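# Set four tins stably on the balance's two plates

## Task

Place all four tins onto the balance's two plates so that every tin remains resting there once the robot lets go.

## Robot and tools

Robot and frame: two six-joint arms, left_arm and right_arm, each ending in a two-finger gripper. Joint order, used in every row and result list: shoulder pan, shoulder lift, elbow, wrist 1, wrist 2, wrist 3. Everything is reported in the scene frame: origin at table-top height midway between the nominal arm bases, +x out over the table, +z up, left_arm on the +y side (not tied to image sides). Positions are in metres. On the gripper, fingers point along its +z and open along its y; end_effector_position is the point between the pads when shut; fingertips extend about 19 mm past it closed, 6 mm fully open. A block juts about 10 cm toward the gripper's +x and turns with it.

The row (shared by execute_actions and move): one flat list of 18 numbers, each in [-1, 1], covering both arms even if one is idle. Numbers 1-6: left_arm joint offsets; 7-9: left gripper position, force_limit, speed; 10-18: the same nine for right_arm. Joint numbers are offsets, not poses, counted from the Joint targets shown in the last result, scaled so 1.0 equals 1.495 rad (pan, lift), 1.869 rad (elbow), 2.616 rad (each wrist). Gripper numbers are absolute settings: position +1 = open 85 mm, about -0.8 = pads touching, -1 = close until blocked. force_limit raises grip strength from -1 to +1. speed sets finger rate: about 20 mm/s at -1, 85 at 0, 150 at +1. Both start at +1. A slow close at force_limit -1 gives a gentle grip (about 30 N per pad); fast closes from well open grip much harder (up to ~245 N). To keep a gripper unchanged, resend its last three numbers; 0 is itself a command.

execute_actions: actions is a list of actions; each action is a list of up to 15 rows, one per 1/30 s step, the last row repeated to fill 15 steps (0.5 s). Offsets in every row of one action count from the targets at that action's start, so repeating an offset in the next action moves further. An empty list just reports state. cameras: list of names; omitted or ["all"] gives all, [] gives none.

move: target is one row or a list of up to 15 rows; every row's offsets count from the same starting Joint targets. speed: rad/s for the joint travelling furthest, 0.01-3.66, default 0.5, one value or one per target. blend: rad for rounding corners in a list. stop_force: N, 6-120, ends an arm's path when it feels that much push against its motion; use a speed far below default when touching, and leave it out when lifting off something. zero (with stop_force): true rezeroes the sensor first. blocking=false returns after 0.5 s while the move continues (not with stop_force). The "move:" line reports done, off_target, moving, held or fault, and limits=held if steps were withheld. Paths do not avoid obstacles or the other arm.

wait: seconds 0-10, arms hold their last command. stop: brakes a running move. zoom_image: camera plus region [x0, y0, x1, y1] in image pixels, at most 504x504. zero_wrist_force: arm name; subtracts the current wrist reading. finished_scene: scene number (1 or 2); ends the scene irreversibly.

Cameras: cam_head_left, cam_head_right, cam_left_wrist, cam_right_wrist, each 672x504.

Reading results: Joint positions (rad), Joint velocities (rad/s; "within noise" when still), Joint targets (base for the next offsets), Joint torques (include the arm's own weight; positive toward larger angles). end_effector_position, end_effector_quat_wxyz and velocities can be off by a few cm. Wrist force and Wrist torque are along the gripper's own axes, with a third line giving the peak since the last report. object_status: 0 moving, 1 blocked while opening, 2 blocked while closing (a grip), 3 at the commanded spot or pads shut. position_measured is in counts: 3 open, ~78 = 60 mm, 130 = 40 mm, 180 = 20 mm, 230 pads meeting. "joint sent to its limit" means a joint hit its end; "joint command not followed" means the clearance check between arms altered targets. MOTOR HOT warns of heating; OVER-TEMPERATURE FAULT brakes an arm for 30-60 s.

Joint ranges: elbow -3.142 to 3.142, all others -6.283 to 6.283; an action pushing a joint more than 0.010 rad past these is refused. Joint speeds are capped (about 2.09-3.67 rad/s), and motion lags commands by about 0.2 s, so big offsets may take several actions.

Avoid: any tin falling or being left off the table (fails the task); dropping tins or opening while they move; slamming or pressing hard. An arm halts for 10 s if outside force reaches roughly 150 N or joint contact torque hits its limit (pan/lift 701, elbow 411, wrists 101 N m); after such a stop release what it grips before moving it. Do not squeeze a tin hard while it still rests on something. Keep the arms and grippers from hitting or clamping each other. Long holding or straining heats motors. Loose objects may occasionally be nudged by outside disturbances, so recheck before finishing.

Each tool is called after ">>>" by a JSON object that holds its "method" and its "body", one argument or row to a line.

## Session

>>> {"method": "execute_actions", "body": {
  "actions": []
}}

Scene clock: 0.00 s.
left_arm: end_effector_position=(+0.9166, -0.3004, +0.3119) position_measured=3 object_status=3 end_effector_quat_wxyz=(+0.156, +0.940, -0.202, +0.226) | right_arm: end_effector_position=(+0.1456, -0.6151, +0.2299) position_measured=3 object_status=3 end_effector_quat_wxyz=(+0.622, -0.212, -0.639, +0.399)
Joint positions: left_arm=[-0.898 -1.043 1.739 -2.822 -1.532 2.685] | right_arm=[3.733 -1.897 -2.512 -1.971 1.859 0.862]
Joint velocities: within noise
Joint torques (N m): no reading
Motor temperatures (°C): left_arm=[26 23 25 33 31 29] | right_arm=[24 26 25 33 26 31]
Wrist force (N): no reading
Wrist torque (N m): no reading
Wrist force, peak (N): no reading
Joint targets: left_arm=[-0.898 -1.043 1.739 -2.822 -1.532 2.685] | right_arm=[3.733 -1.897 -2.512 -1.971 1.859 0.862]
Tool commands: left_gripper/position=+1.0 left_gripper/force_limit=+1.0 left_gripper/speed=+1.0 right_gripper/position=+1.0 right_gripper/force_limit=+1.0 right_gripper/speed=+1.0

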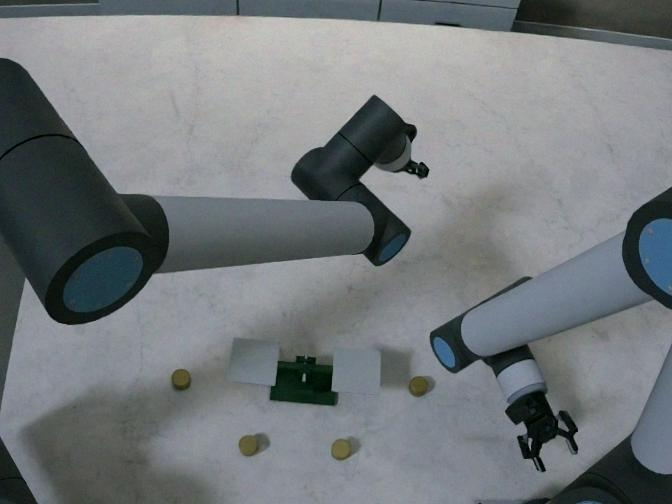

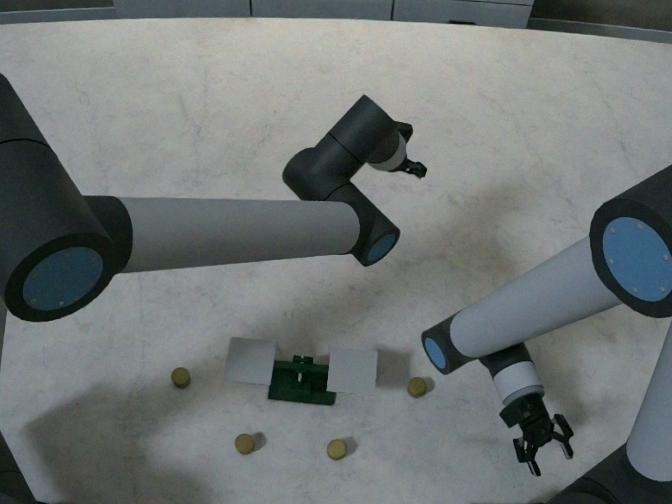

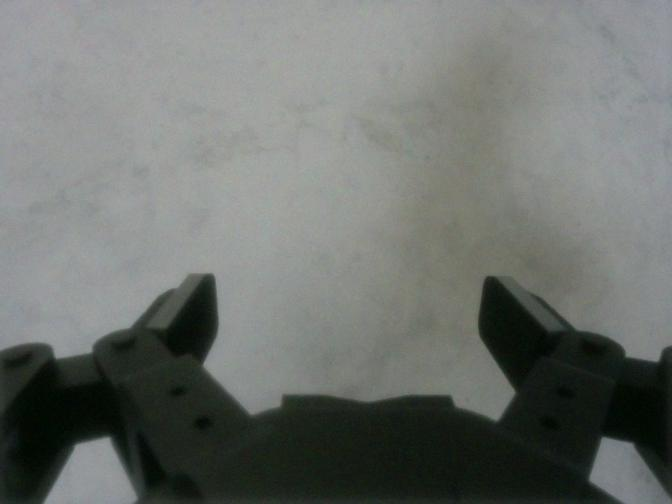

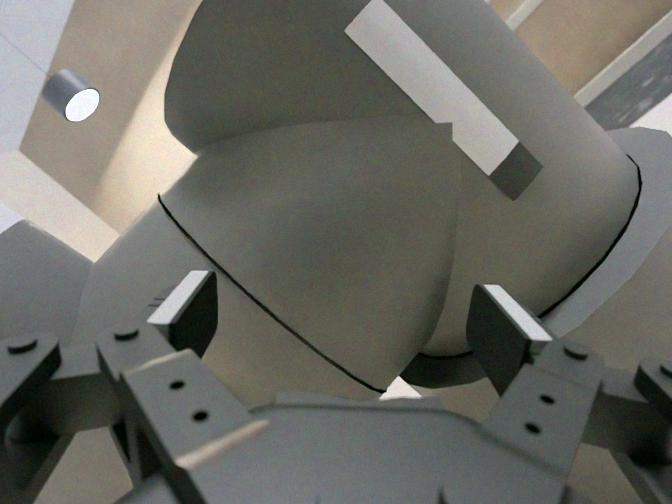

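>>> {"method": "move", "body": {
  "target": [-0.3077,-0.513,0.2183,0.3494,-0.0149,-0.3444,1,1,1,0,0,0,0,0,0,1,1,1]
}}

Scene clock: 5.07 s.
left_arm: end_effector_position=(+0.2655, -0.0030, +0.4962) position_measured=3 object_status=3 end_effector_quat_wxyz=(+0.000, +1.000, +0.003, +0.000) | right_arm: end_effector_position=(+0.1456, -0.6151, +0.2299) position_measured=3 object_status=3 end_effector_quat_wxyz=(+0.622, -0.212, -0.639, +0.399)
Joint positions: left_arm=[-1.358 -1.81 2.147 -1.908 -1.571 1.784] | right_arm=[3.733 -1.897 -2.512 -1.971 1.859 0.862]
Joint velocities: within noise
Joint torques (N m): left_arm=[-15.7 -56.45 -79.31 -2.68 -5.51 -6.09] | right_arm=[0.23 98.07 29.81 -7.39 -1.13 -1.79]
Motor temperatures (°C): left_arm=[26 23 25 33 31 29] | right_arm=[24 26 25 33 26 31]
Wrist force (N): left_arm=[0.7 -1.3 -0.4] | right_arm=[-0.1 0.4 0.3]
Wrist torque (N m): left_arm=[-0.34 -0.01 0.16] | right_arm=[0.07 0.01 0.00]
Wrist force, peak (N): left_arm=[2.1 -3.0 3.8] | right_arm=[0.3 0.7 0.5]
Joint targets: left_arm=[-1.358 -1.810 2.147 -1.908 -1.571 1.784] | right_arm=[3.733 -1.897 -2.512 -1.971 1.859 0.862]
move: done

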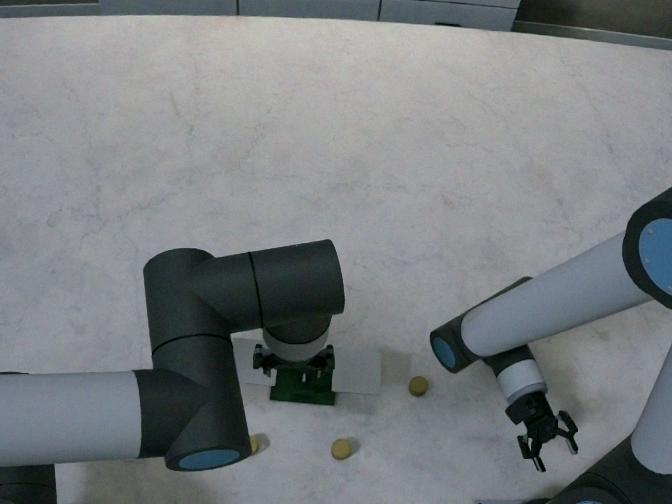

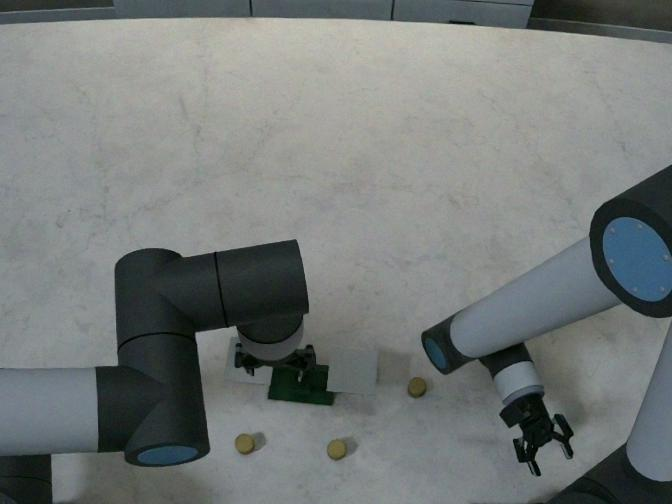

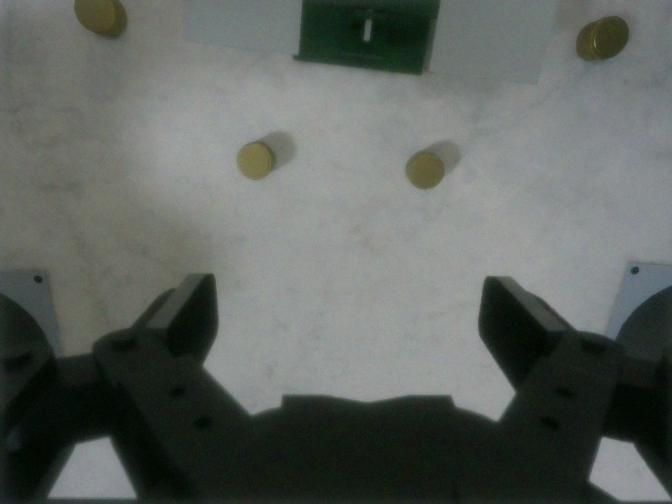

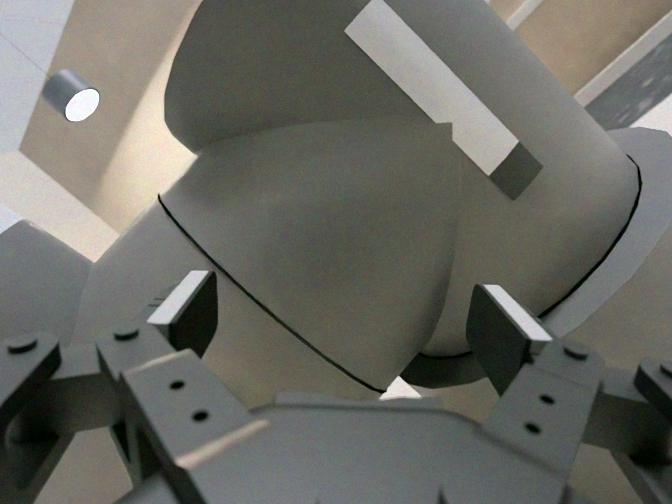

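>>> {"method": "move", "body": {
  "target": [0.1268,0.0635,-0.0423,-0.0061,0,0.0723,1,1,1,0,0,0,0,0,0,1,1,1],
  "cameras": ["cam_left_wrist","cam_head_left"]
}}

>>> {"method": "zoom_image", "body": {
  "camera": "cam_left_wrist",
  "region": [140, 0, 600, 300]
}}

>>> {"method": "zoom_image", "body": {
  "camera": "cam_head_left",
  "region": [160, 320, 440, 470]
}}

Scene clock: 7.03 s.
left_arm: end_effector_position=(+0.3994, +0.0009, +0.5009) position_measured=3 object_status=3 end_effector_quat_wxyz=(+0.000, +1.000, +0.003, +0.000) | right_arm: end_effector_position=(+0.1456, -0.6151, +0.2299) position_measured=3 object_status=3 end_effector_quat_wxyz=(+0.622, -0.212, -0.639, +0.399)
Joint positions: left_arm=[-1.169 -1.715 2.068 -1.924 -1.571 1.973] | right_arm=[3.733 -1.897 -2.512 -1.971 1.859 0.862]
Joint velocities: within noise
Joint torques (N m): left_arm=[25.52 -33.97 -109.65 -16.69 1.65 4.45] | right_arm=[-5.82 95.36 32.17 -7.59 -2.23 -1.56]
Motor temperatures (°C): left_arm=[26 23 25 33 31 29] | right_arm=[24 26 25 33 26 31]
Wrist force (N): left_arm=[0.6 -1.0 -0.4] | right_arm=[0.1 0.4 0.1]
Wrist torque (N m): left_arm=[-0.28 0.01 0.17] | right_arm=[0.08 -0.03 0.01]
Wrist force, peak (N): left_arm=[4.5 -1.6 0.1] | right_arm=[0.6 0.3 0.2]
Joint targets: left_arm=[-1.169 -1.715 2.068 -1.924 -1.571 1.973] | right_arm=[3.733 -1.897 -2.512 -1.971 1.859 0.862]
move: done
Images, in order (width x height): cam_head_left 672x504, cam_left_wrist 672x504.

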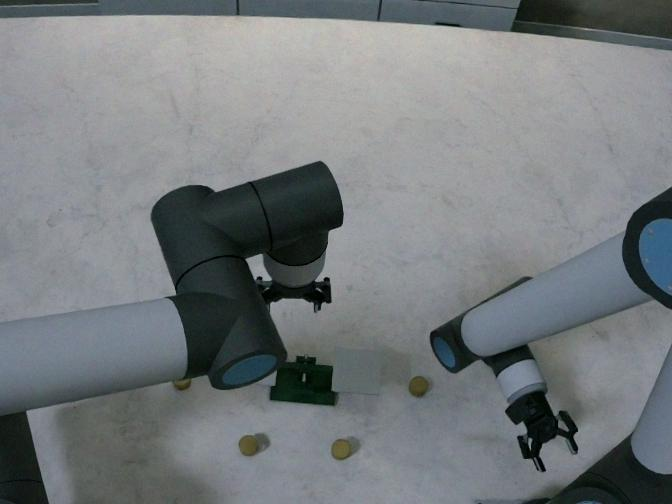

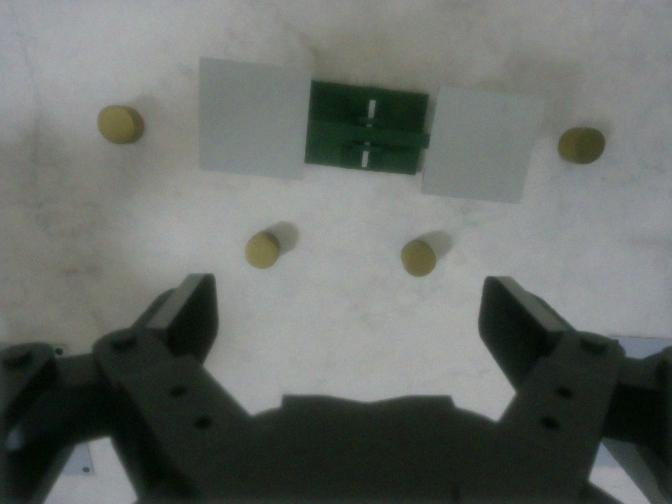

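Scaled by 1.096 from the camera's 672x504 image, which has a finer 960x720 frame.

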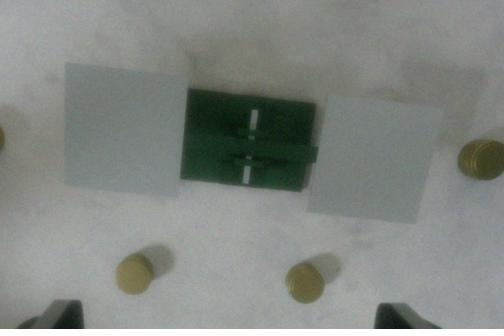

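Scaled by 1.800 from the camera's 672x504 image, which has a finer 960x720 frame.

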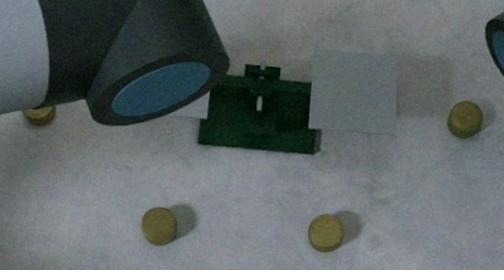

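>>> {"method": "move", "body": {
  "target": [-0.1927,0.0508,0.3002,-0.2435,0,-0.1103,1,1,1,0,0,0,0,0,0,1,1,1],
  "cameras": ["cam_left_wrist","cam_head_left"]
}}

Scene clock: 9.80 s.
left_arm: end_effector_position=(+0.1892, +0.1081, +0.1507) position_measured=3 object_status=3 end_effector_quat_wxyz=(+0.000, +1.000, +0.004, +0.000) | right_arm: end_effector_position=(+0.1456, -0.6151, +0.2299) position_measured=3 object_status=3 end_effector_quat_wxyz=(+0.622, -0.212, -0.639, +0.399)
Joint positions: left_arm=[-1.457 -1.639 2.629 -2.561 -1.571 1.685] | right_arm=[3.733 -1.897 -2.512 -1.971 1.859 0.862]
Joint velocities: within noise
Joint torques (N m): left_arm=[-9.68 -12.85 -44.41 -16.96 5.23 -6.34] | right_arm=[-4.55 91.47 32.81 -8.77 -2.87 -2.8]
Motor temperatures (°C): left_arm=[26 23 25 33 31 29] | right_arm=[24 26 25 33 26 31]
Wrist force (N): left_arm=[0.8 -1.7 -0.4] | right_arm=[0.3 0.3 0.1]
Wrist torque (N m): left_arm=[-0.41 -0.02 0.15] | right_arm=[0.05 -0.05 0.00]
Wrist force, peak (N): left_arm=[2.6 -1.7 -4.1] | right_arm=[0.5 0.3 0.5]
Joint targets: left_arm=[-1.457 -1.639 2.629 -2.561 -1.571 1.685] | right_arm=[3.733 -1.897 -2.512 -1.971 1.859 0.862]
move: done
Images, in order (width x height): cam_head_left 672x504, cam_left_wrist 672x504.

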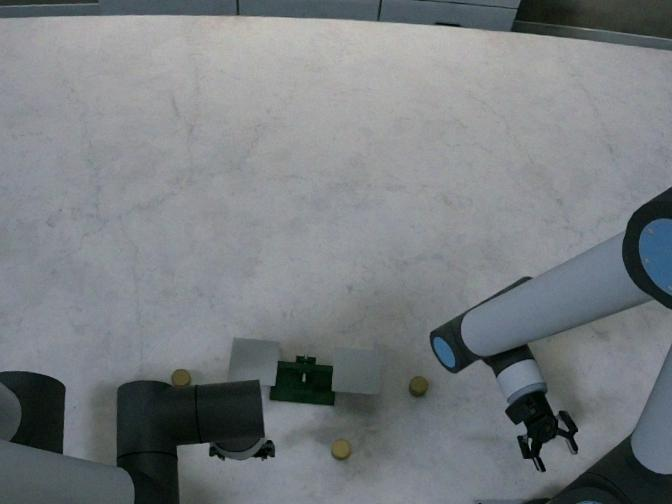

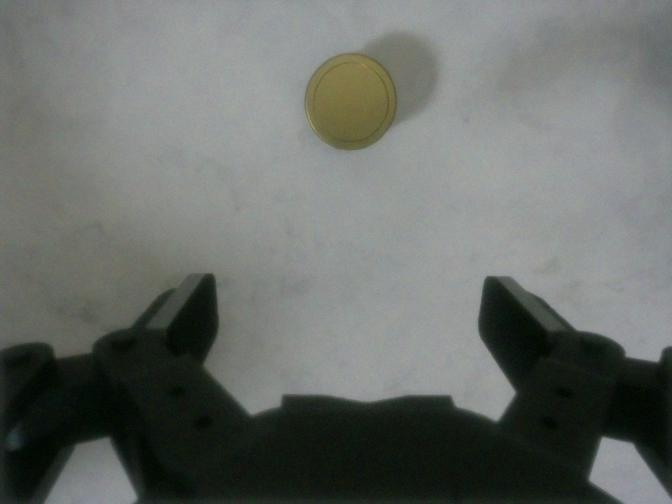

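>>> {"method": "move", "body": {
  "target": [0.0559,0.0943,-0.0005,-0.0535,0,0.0319,1,1,1,0,0,0,0,0,0,1,1,1],
  "cameras": ["cam_left_wrist","cam_head_left"]
}}

Scene clock: 11.67 s.
left_arm: end_effector_position=(+0.2341, +0.0998, +0.1005) position_measured=3 object_status=3 end_effector_quat_wxyz=(+0.000, +1.000, +0.004, +0.000) | right_arm: end_effector_position=(+0.1456, -0.6151, +0.2299) position_measured=3 object_status=3 end_effector_quat_wxyz=(+0.622, -0.212, -0.639, +0.399)
Joint positions: left_arm=[-1.373 -1.498 2.628 -2.701 -1.571 1.768] | right_arm=[3.733 -1.897 -2.512 -1.971 1.859 0.862]
Joint velocities: within noise
Joint torques (N m): left_arm=[31.71 -34.87 -63.31 -17.23 5.25 5.4] | right_arm=[-10.5 87.27 33.73 -8.56 -3.69 -2.47]
Motor temperatures (°C): left_arm=[26 23 25 33 31 29] | right_arm=[24 26 25 33 26 31]
Wrist force (N): left_arm=[0.6 -1.7 -0.3] | right_arm=[0.2 0.1 0.3]
Wrist torque (N m): left_arm=[-0.45 0.05 0.14] | right_arm=[0.01 -0.04 0.01]
Wrist force, peak (N): left_arm=[1.9 -1.7 1.1] | right_arm=[0.1 0.5 0.6]
Joint targets: left_arm=[-1.373 -1.498 2.628 -2.701 -1.571 1.768] | right_arm=[3.733 -1.897 -2.512 -1.971 1.859 0.862]
move: done
Images, in order (width x height): cam_head_left 672x504, cam_left_wrist 672x504.

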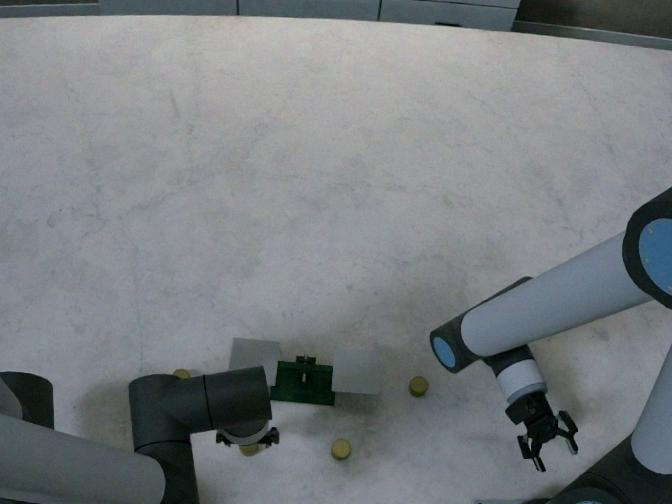

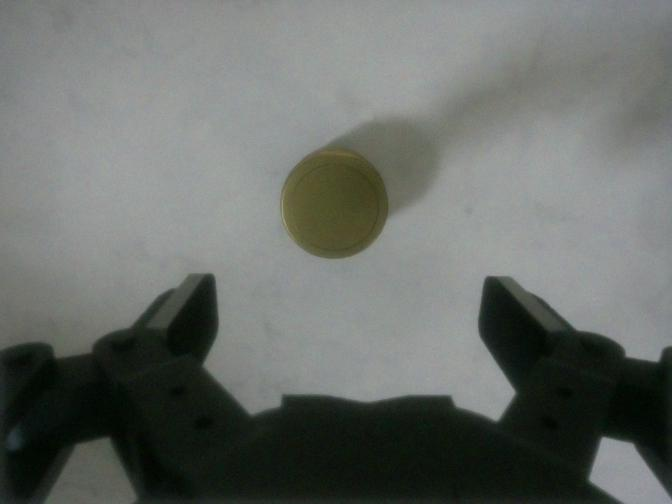

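>>> {"method": "move", "body": {
  "target": [
    [0.0241,0.1257,0.0148,-0.0822,0,0.0139,1,1,1,0,0,0,0,0,0,1,1,1],
    [0.0241,0.1257,0.0148,-0.0822,0,0.0139,-1,-0.6,-1,0,0,0,0,0,0,1,1,1]
  ],
  "speed": 0.3,
  "cameras": ["cam_left_wrist","cam_head_left"]
}}

Scene clock: 15.80 s.
left_arm: end_effector_position=(+0.2540, +0.1003, +0.0222) position_measured=108 object_status=0 end_effector_quat_wxyz=(+0.000, +1.000, +0.004, +0.000) | right_arm: end_effector_position=(+0.1456, -0.6151, +0.2299) position_measured=3 object_status=3 end_effector_quat_wxyz=(+0.622, -0.212, -0.639, +0.399)
Joint positions: left_arm=[-1.337 -1.31 2.656 -2.916 -1.571 1.804] | right_arm=[3.733 -1.897 -2.512 -1.971 1.859 0.862]
Joint velocities: within noise
Joint torques (N m): left_arm=[30.71 -61.03 -19.88 -14.18 4.86 5.21] | right_arm=[-11.28 90.01 38.78 -9.26 -4.47 -3.18]
Motor temperatures (°C): left_arm=[26 23 25 33 31 29] | right_arm=[24 26 25 33 26 31]
Wrist force (N): left_arm=[0.4 -5.3 -17.3] | right_arm=[0.2 0.2 0.2]
Wrist torque (N m): left_arm=[-0.41 -0.14 0.18] | right_arm=[0.03 -0.04 0.00]
Wrist force, peak (N): left_arm=[0.4 -5.3 -17.3] | right_arm=[0.3 0.6 0.5]
Joint targets: left_arm=[-1.337 -1.310 2.656 -2.916 -1.571 1.804] | right_arm=[3.733 -1.897 -2.512 -1.971 1.859 0.862]
move: done
Images, in order (width x height): cam_head_left 672x504, cam_left_wrist 672x504.

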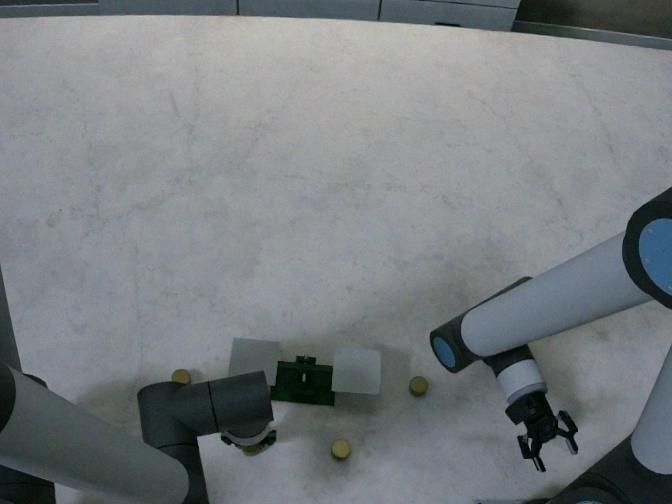

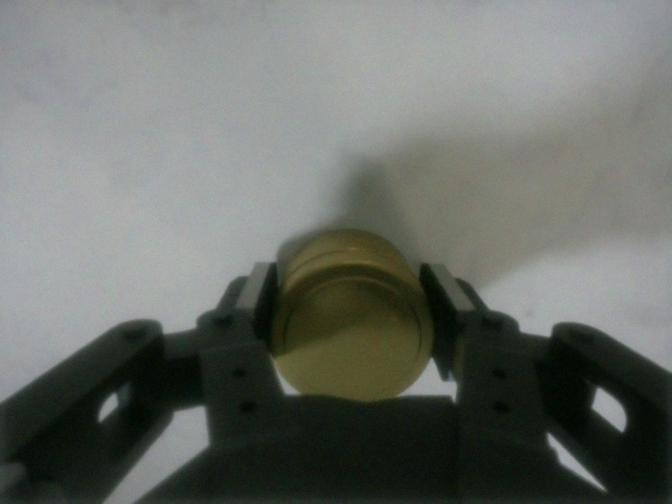

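>>> {"method": "move", "body": {
  "target": [
    [0,-0.3286,-0.1117,0.2676,0,0,-1,-0.6,-1,0,0,0,0,0,0,1,1,1],
    [0.0736,-0.1844,-0.2335,0.2722,0,0.0421,-1,-0.6,-1,0,0,0,0,0,0,1,1,1]
  ],
  "blend": 0.05,
  "cameras": ["cam_left_wrist","cam_head_left"]
}}

>>> {"method": "zoom_image", "body": {
  "camera": "cam_left_wrist",
  "region": [100, 0, 600, 300]
}}

Scene clock: 19.77 s.
left_arm: end_effector_position=(+0.3697, -0.0387, +0.3301) position_measured=108 object_status=2 end_effector_quat_wxyz=(+0.000, +1.000, +0.003, +0.000) | right_arm: end_effector_position=(+0.1456, -0.6151, +0.2299) position_measured=3 object_status=3 end_effector_quat_wxyz=(+0.622, -0.212, -0.639, +0.399)
Joint positions: left_arm=[-1.227 -1.586 2.22 -2.204 -1.571 1.914] | right_arm=[3.733 -1.897 -2.512 -1.971 1.859 0.862]
Joint velocities: within noise
Joint torques (N m): left_arm=[28.15 -55.61 -100.38 -3.94 4.7 6.07] | right_arm=[-17.27 87.46 43.4 -11.18 -4.89 -2.31]
Motor temperatures (°C): left_arm=[26 23 25 33 31 29] | right_arm=[24 26 25 33 26 31]
Wrist force (N): left_arm=[1.1 -1.7 0.7] | right_arm=[0.4 0.1 0.3]
Wrist torque (N m): left_arm=[-0.43 -0.05 0.17] | right_arm=[0.02 -0.07 0.01]
Wrist force, peak (N): left_arm=[0.2 -5.2 -17.3] | right_arm=[0.4 0.4 0.7]
Joint targets: left_arm=[-1.227 -1.586 2.219 -2.204 -1.571 1.915] | right_arm=[3.733 -1.897 -2.512 -1.971 1.859 0.862]
move: done
Images, in order (width x height): cam_head_left 672x504, cam_left_wrist 672x504.

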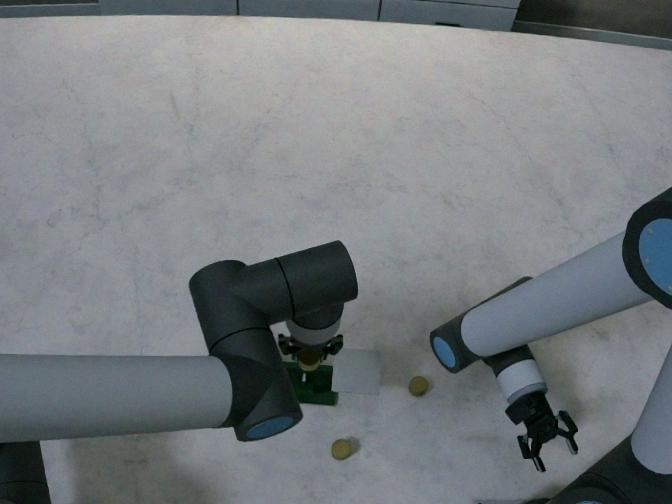

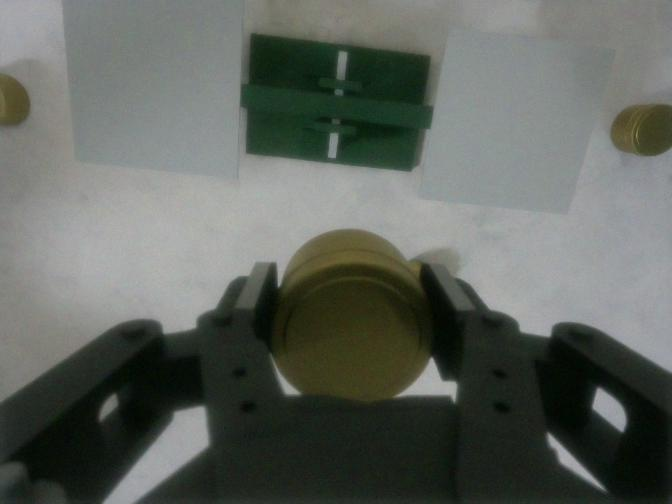

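Scaled by 1.008 from the camera's 672x504 image, which has a finer 960x720 frame.

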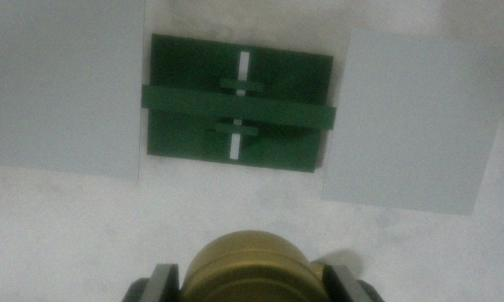

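>>> {"method": "move", "body": {
  "target": [0.0181,0.2060,-0.0628,-0.0728,0,0.0104,-1,-0.6,-1,0,0,0,0,0,0,1,1,1],
  "cameras": ["cam_left_wrist","cam_head_left"]
}}

>>> {"method": "move", "body": {
  "target": [0,0.0525,0.0190,-0.0436,0,0,-1,-0.6,-1,0,0,0,0,0,0,1,1,1],
  "speed": 0.03,
  "stop_force": 7,
  "cameras": ["cam_left_wrist","cam_head_left"]
}}

Scene clock: 22.30 s.
left_arm: end_effector_position=(+0.4490, -0.1842, +0.1903) position_measured=108 object_status=2 end_effector_quat_wxyz=(+0.000, +1.000, +0.003, +0.000) | right_arm: end_effector_position=(+0.1456, -0.6151, +0.2299) position_measured=3 object_status=3 end_effector_quat_wxyz=(+0.622, -0.212, -0.639, +0.399)
Joint positions: left_arm=[-1.2 -1.278 2.102 -2.394 -1.571 1.942] | right_arm=[3.733 -1.897 -2.512 -1.971 1.859 0.862]
Joint velocities: within noise
Joint torques (N m): left_arm=[35.24 -110.3 -92.93 -15.97 3.43 5.41] | right_arm=[-18.48 85.75 45.54 -11.05 -4.75 -2.67]
Motor temperatures (°C): left_arm=[26 23 25 33 31 29] | right_arm=[24 26 25 33 26 31]
Wrist force (N): left_arm=[0.6 -1.3 0.7] | right_arm=[0.5 0.3 0.1]
Wrist torque (N m): left_arm=[-0.38 0.01 0.17] | right_arm=[0.05 -0.11 0.00]
Wrist force, peak (N): left_arm=[-0.4 -4.7 -1.5] | right_arm=[0.3 0.8 0.5]
Joint targets: left_arm=[-1.200 -1.278 2.102 -2.394 -1.571 1.942] | right_arm=[3.733 -1.897 -2.512 -1.971 1.859 0.862]
move: done
Images, in order (width x height): cam_head_left 672x504, cam_left_wrist 672x504.

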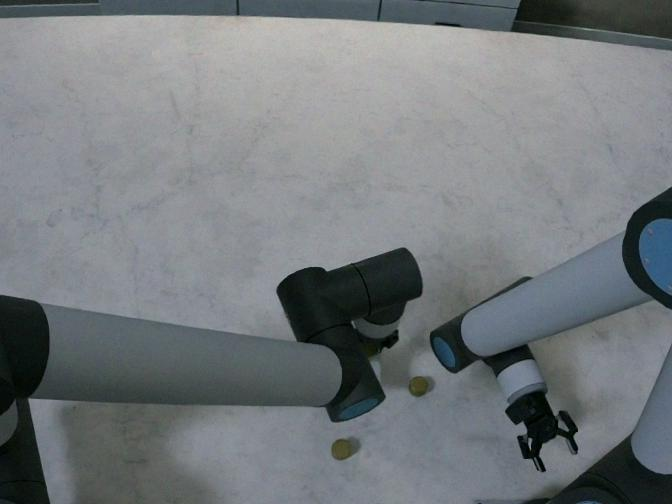

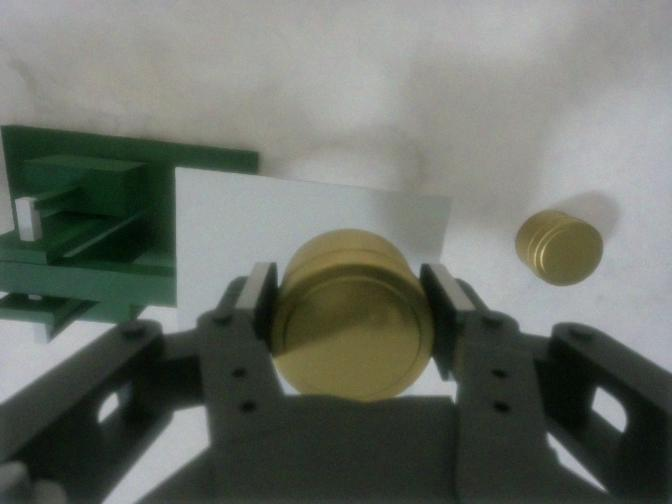

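Scene clock: 27.13 s.
left_arm: end_effector_position=(+0.4490, -0.1843, +0.1152) position_measured=108 object_status=2 end_effector_quat_wxyz=(+0.000, +1.000, +0.003, +0.000) | right_arm: end_effector_position=(+0.1456, -0.6151, +0.2299) position_measured=3 object_status=3 end_effector_quat_wxyz=(+0.622, -0.212, -0.639, +0.399)
Joint positions: left_arm=[-1.2 -1.199 2.137 -2.508 -1.571 1.942] | right_arm=[3.733 -1.897 -2.512 -1.971 1.859 0.862]
Joint velocities: within noise
Joint torques (N m): left_arm=[31.34 -115.37 -48.28 -16.09 -0.19 5.15] | right_arm=[-19.27 85.93 47.14 -9.97 -5.54 -2.6]
Motor temperatures (°C): left_arm=[26 23 25 33 31 29] | right_arm=[24 26 25 33 26 31]
Wrist force (N): left_arm=[0.4 -0.5 -0.2] | right_arm=[0.1 0.3 0.2]
Wrist torque (N m): left_arm=[-0.26 0.03 0.18] | right_arm=[0.06 -0.02 0.00]
Wrist force, peak (N): left_arm=[0.5 -1.6 1.0] | right_arm=[0.3 0.2 0.8]
Joint targets: left_arm=[-1.200 -1.199 2.137 -2.508 -1.571 1.942] | right_arm=[3.733 -1.897 -2.512 -1.971 1.859 0.862]
move: done
Images, in order (width x height): cam_head_left 672x504, cam_left_wrist 672x504.

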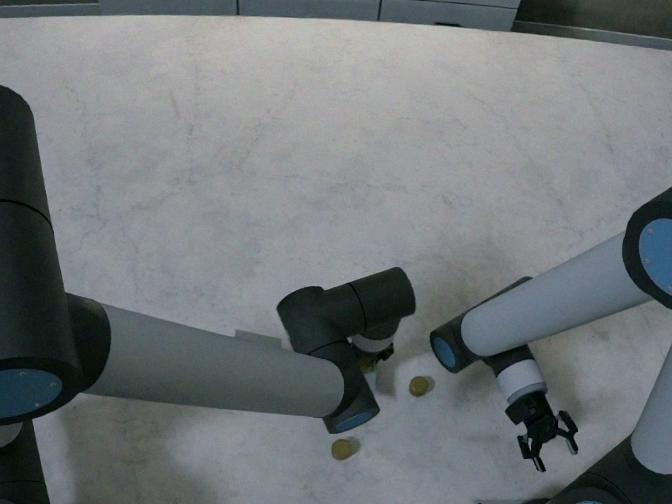

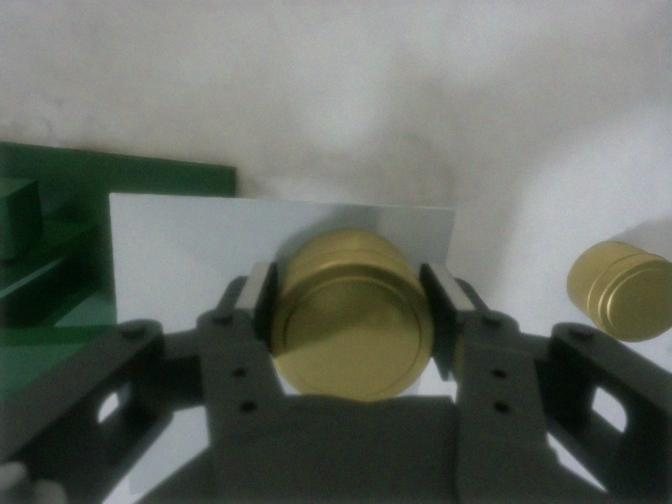

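>>> {"method": "move", "body": {
  "target": [0.0062,-0.0113,0.0132,-0.003,0,0.0036,-1,-0.6,-1,0,0,0,0,0,0,1,1,1],
  "speed": 0.1,
  "cameras": []
}}

>>> {"method": "move", "body": {
  "target": [0,0.0246,0.0067,-0.0188,0,0,-1,-0.6,-1,0,0,0,0,0,0,1,1,1],
  "speed": 0.015,
  "stop_force": 6,
  "cameras": ["cam_left_wrist"]
}}

Scene clock: 28.50 s.
left_arm: end_effector_position=(+0.4492, -0.1629, +0.1170) position_measured=108 object_status=2 end_effector_quat_wxyz=(+0.000, +1.000, +0.003, +0.000) | right_arm: end_effector_position=(+0.1456, -0.6151, +0.2299) position_measured=3 object_status=3 end_effector_quat_wxyz=(+0.622, -0.212, -0.639, +0.399)
Joint positions: left_arm=[-1.191 -1.216 2.162 -2.516 -1.571 1.951] | right_arm=[3.733 -1.897 -2.512 -1.971 1.859 0.862]
Joint velocities: within noise
Joint torques (N m): left_arm=[39.84 -165.64 -44.18 -16.46 -0.71 5.14] | right_arm=[-22.73 87.15 46.58 -9.92 -4.75 -2.83]
Motor temperatures (°C): left_arm=[26 23 25 33 31 29] | right_arm=[24 26 25 33 26 31]
Wrist force (N): left_arm=[0.2 -0.7 -0.1] | right_arm=[0.3 0.2 0.4]
Wrist torque (N m): left_arm=[-0.38 0.06 0.18] | right_arm=[0.04 -0.07 0.00]
Wrist force, peak (N): left_arm=[0.1 -1.2 0.2] | right_arm=[0.6 0.4 0.0]
Joint targets: left_arm=[-1.191 -1.216 2.162 -2.516 -1.571 1.951] | right_arm=[3.733 -1.897 -2.512 -1.971 1.859 0.862]
move: done
No camera images: "cameras" was empty.

Scene clock: 32.50 s.
left_arm: end_effector_position=(+0.4492, -0.1626, +0.0930) position_measured=108 object_status=2 end_effector_quat_wxyz=(+0.000, +1.000, +0.003, +0.000) | right_arm: end_effector_position=(+0.1456, -0.6151, +0.2299) position_measured=3 object_status=3 end_effector_quat_wxyz=(+0.622, -0.212, -0.639, +0.399)
Joint positions: left_arm=[-1.191 -1.189 2.171 -2.553 -1.571 1.951] | right_arm=[3.733 -1.897 -2.512 -1.971 1.859 0.862]
Joint velocities: within noise
Joint torques (N m): left_arm=[32.43 -157.77 -67.53 -2.49 -2.18 5.41] | right_arm=[-20.58 87.78 45.69 -9.6 -4.64 -1.57]
Motor temperatures (°C): left_arm=[26 23 25 33 31 29] | right_arm=[24 26 25 33 26 31]
Wrist force (N): left_arm=[0.7 3.6 -3.7] | right_arm=[0.4 0.2 0.4]
Wrist torque (N m): left_arm=[-0.31 -0.04 0.17] | right_arm=[0.03 -0.09 0.01]
Wrist force, peak (N): left_arm=[0.0 4.3 -9.3] | right_arm=[0.3 0.1 0.7]
Joint targets: left_arm=[-1.191 -1.189 2.171 -2.553 -1.571 1.951] | right_arm=[3.733 -1.897 -2.512 -1.971 1.859 0.862]
move: contact (left_arm); left_arm: the wrist 1 is farthest, 0.012 rad from its target
Images, in order (width x height): cam_left_wrist 672x504.

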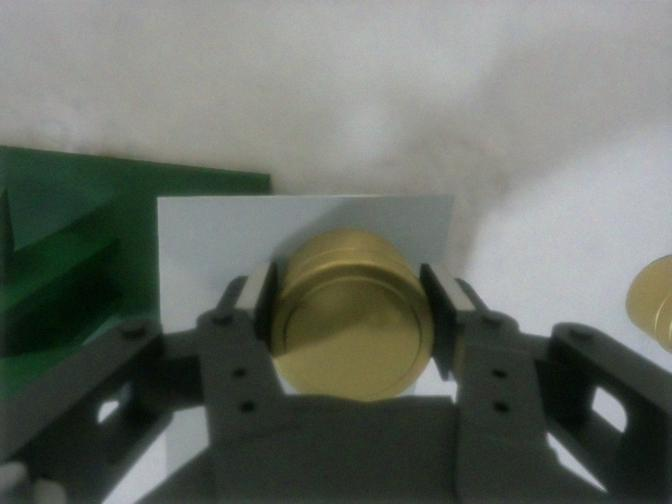

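>>> {"method": "move", "body": {
  "target": [0,0,0,0,0,0,0.3,-0.6,-1,0,0,0,0,0,0,1,1,1],
  "cameras": ["cam_left_wrist"]
}}

Scene clock: 33.30 s.
left_arm: end_effector_position=(+0.4492, -0.1626, +0.0930) position_measured=91 object_status=0 end_effector_quat_wxyz=(+0.000, +1.000, +0.003, +0.000) | right_arm: end_effector_position=(+0.1456, -0.6151, +0.2299) position_measured=3 object_status=3 end_effector_quat_wxyz=(+0.622, -0.212, -0.639, +0.399)
Joint positions: left_arm=[-1.191 -1.189 2.171 -2.553 -1.571 1.951] | right_arm=[3.733 -1.897 -2.512 -1.971 1.859 0.862]
Joint velocities: within noise
Joint torques (N m): left_arm=[32.8 -158.98 -64.7 -5.15 -2.16 5.59] | right_arm=[-18.11 83.52 45.12 -9.48 -4.97 -2.85]
Motor temperatures (°C): left_arm=[26 23 25 33 31 29] | right_arm=[24 26 25 33 26 31]
Wrist force (N): left_arm=[0.5 -0.2 -0.7] | right_arm=[0.0 -0.1 0.2]
Wrist torque (N m): left_arm=[-0.32 0.00 0.18] | right_arm=[-0.02 -0.01 0.00]
Wrist force, peak (N): left_arm=[0.7 3.5 -4.0] | right_arm=[0.1 0.2 0.8]
Joint targets: left_arm=[-1.191 -1.189 2.171 -2.553 -1.571 1.951] | right_arm=[3.733 -1.897 -2.512 -1.971 1.859 0.862]
move: done
Images, in order (width x height): cam_left_wrist 672x504.

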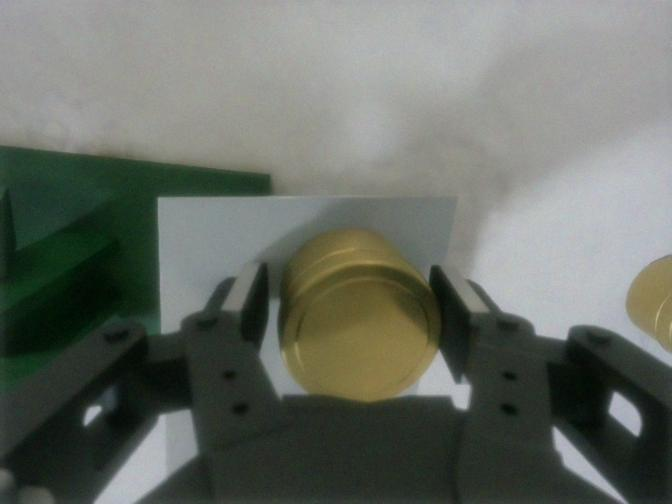

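>>> {"method": "move", "body": {
  "target": [
    [0,-0.1377,-0.0610,0.1224,0,0,0.3,-0.6,-1,0,0,0,0,0,0,1,1,1],
    [0.2148,-0.3227,0.1982,0.0429,0,0.1226,1,-0.6,-0.5,0,0,0,0,0,0,1,1,1]
  ],
  "blend": 0.03,
  "cameras": ["cam_left_wrist","cam_head_left"]
}}

>>> {"method": "zoom_image", "body": {
  "camera": "cam_head_left",
  "region": [160, 320, 440, 470]
}}

Scene clock: 37.13 s.
left_arm: end_effector_position=(+0.4345, +0.2997, +0.1998) position_measured=3 object_status=0 end_effector_quat_wxyz=(+0.000, +1.000, +0.004, +0.000) | right_arm: end_effector_position=(+0.1456, -0.6151, +0.2299) position_measured=3 object_status=3 end_effector_quat_wxyz=(+0.622, -0.212, -0.639, +0.399)
Joint positions: left_arm=[-0.87 -1.671 2.542 -2.441 -1.571 2.272] | right_arm=[3.733 -1.897 -2.512 -1.971 1.859 0.862]
Joint velocities: within noise
Joint torques (N m): left_arm=[30.64 -63.59 -55.93 -15.9 -2.16 5.68] | right_arm=[-17.13 86.55 44.96 -10.43 -4.51 -2.58]
Motor temperatures (°C): left_arm=[26 23 25 33 31 29] | right_arm=[24 26 25 33 26 31]
Wrist force (N): left_arm=[0.7 -1.9 0.4] | right_arm=[-0.2 0.0 0.5]
Wrist torque (N m): left_arm=[-0.46 -0.02 0.19] | right_arm=[0.00 0.03 0.01]
Wrist force, peak (N): left_arm=[-0.8 -7.5 1.7] | right_arm=[0.6 -0.2 0.6]
Joint targets: left_arm=[-0.870 -1.671 2.542 -2.441 -1.571 2.272] | right_arm=[3.733 -1.897 -2.512 -1.971 1.859 0.862]
move: done
Images, in order (width x height): cam_head_left 672x504, cam_left_wrist 672x504.

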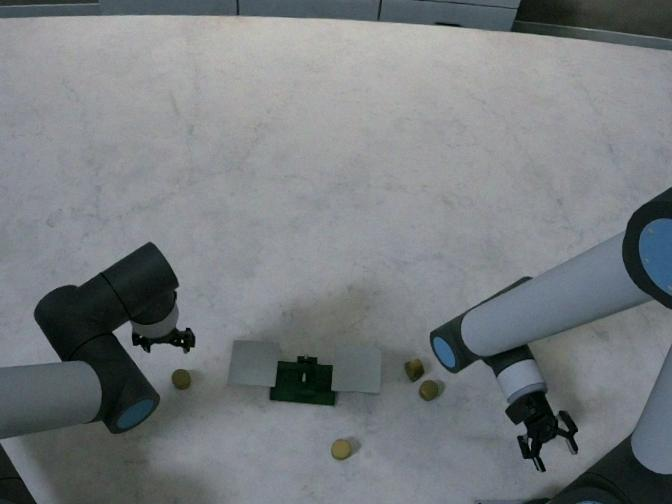

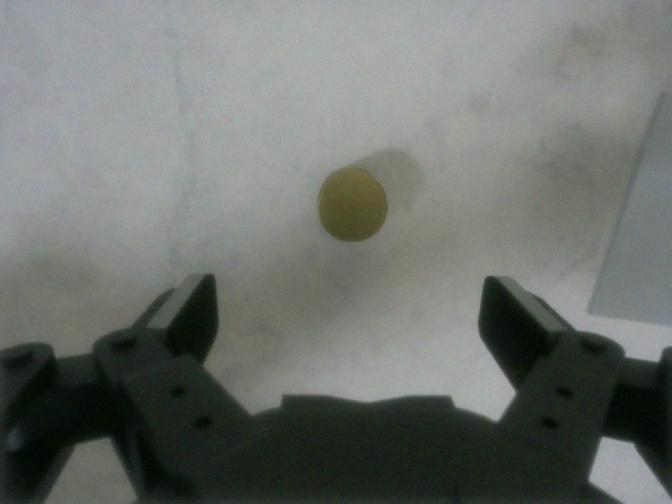

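Scaled by 1.800 from the camera's 672x504 image, which has a finer 960x720 frame.

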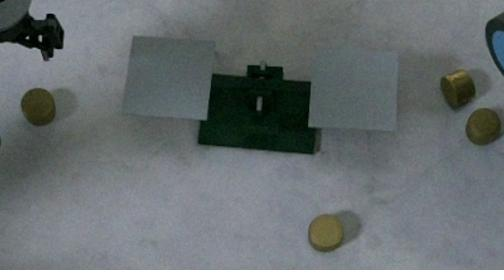

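>>> {"method": "move", "body": {
  "target": [-0.2811,0.2797,-0.3165,0.066,0,-0.1608,1,-0.6,-0.5,0,0,0,0,0,0,1,1,1],
  "cameras": ["cam_left_wrist","cam_head_left"]
}}

Scene clock: 40.73 s.
left_arm: end_effector_position=(+0.4518, -0.1515, +0.2496) position_measured=3 object_status=3 end_effector_quat_wxyz=(-0.001, +1.000, +0.004, +0.000) | right_arm: end_effector_position=(+0.1456, -0.6151, +0.2299) position_measured=3 object_status=3 end_effector_quat_wxyz=(+0.622, -0.212, -0.639, +0.399)
Joint positions: left_arm=[-1.183 -1.359 2.101 -2.312 -1.571 1.958] | right_arm=[3.733 -1.897 -2.512 -1.971 1.859 0.862]
Joint velocities: within noise
Joint torques (N m): left_arm=[34.67 -146.06 -53.73 -16.98 6.5 6.13] | right_arm=[-24.8 78.08 45.27 -9.22 -4.56 -2.3]
Motor temperatures (°C): left_arm=[26 23 25 33 31 29] | right_arm=[24 26 25 33 26 31]
Wrist force (N): left_arm=[0.5 -1.2 -0.2] | right_arm=[0.1 0.1 0.3]
Wrist torque (N m): left_arm=[-0.36 0.04 0.15] | right_arm=[0.02 -0.02 0.00]
Wrist force, peak (N): left_arm=[-6.1 27.3 1.0] | right_arm=[0.7 -0.5 0.3]
Joint targets: left_arm=[-1.183 -1.359 2.102 -2.312 -1.571 1.958] | right_arm=[3.733 -1.897 -2.512 -1.971 1.859 0.862]
move: held (left_arm; a check stopped the path); limits=held; left_arm: the elbow is farthest, 0.151 rad from its target
joint command not followed: on one or more control steps a check withheld the commanded joint targets of the left arm, and it was not sent them on those steps.
cause: the commanded joint targets, or the way to them, would bring a part of the robot too close to another arm (this arm's gripper and a part of the right arm just beyond the elbow).
Images, in order (width x height): cam_head_left 672x504, cam_left_wrist 672x504.

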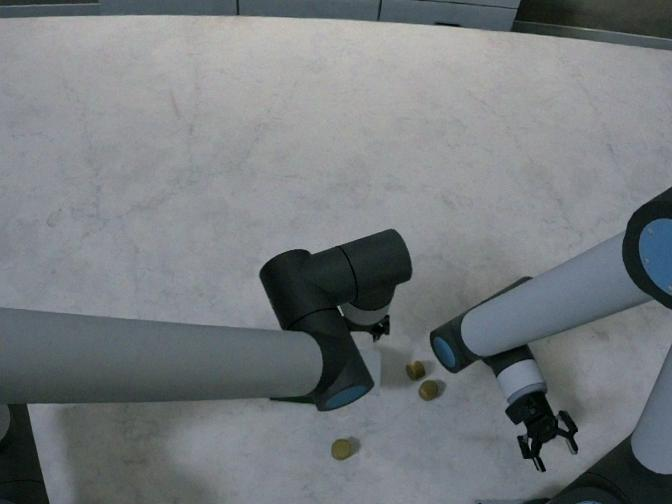

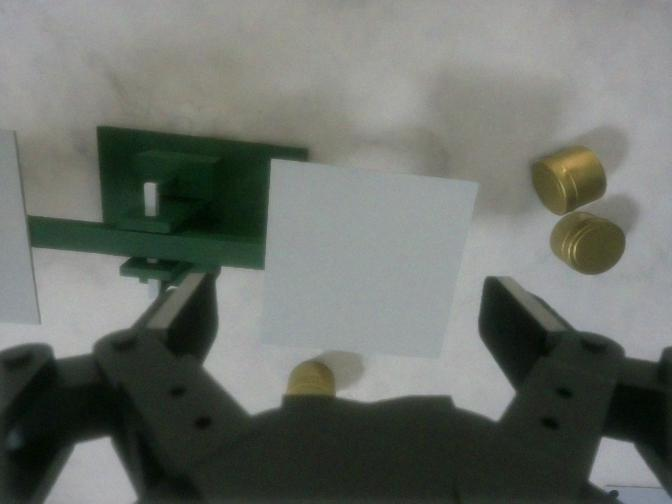

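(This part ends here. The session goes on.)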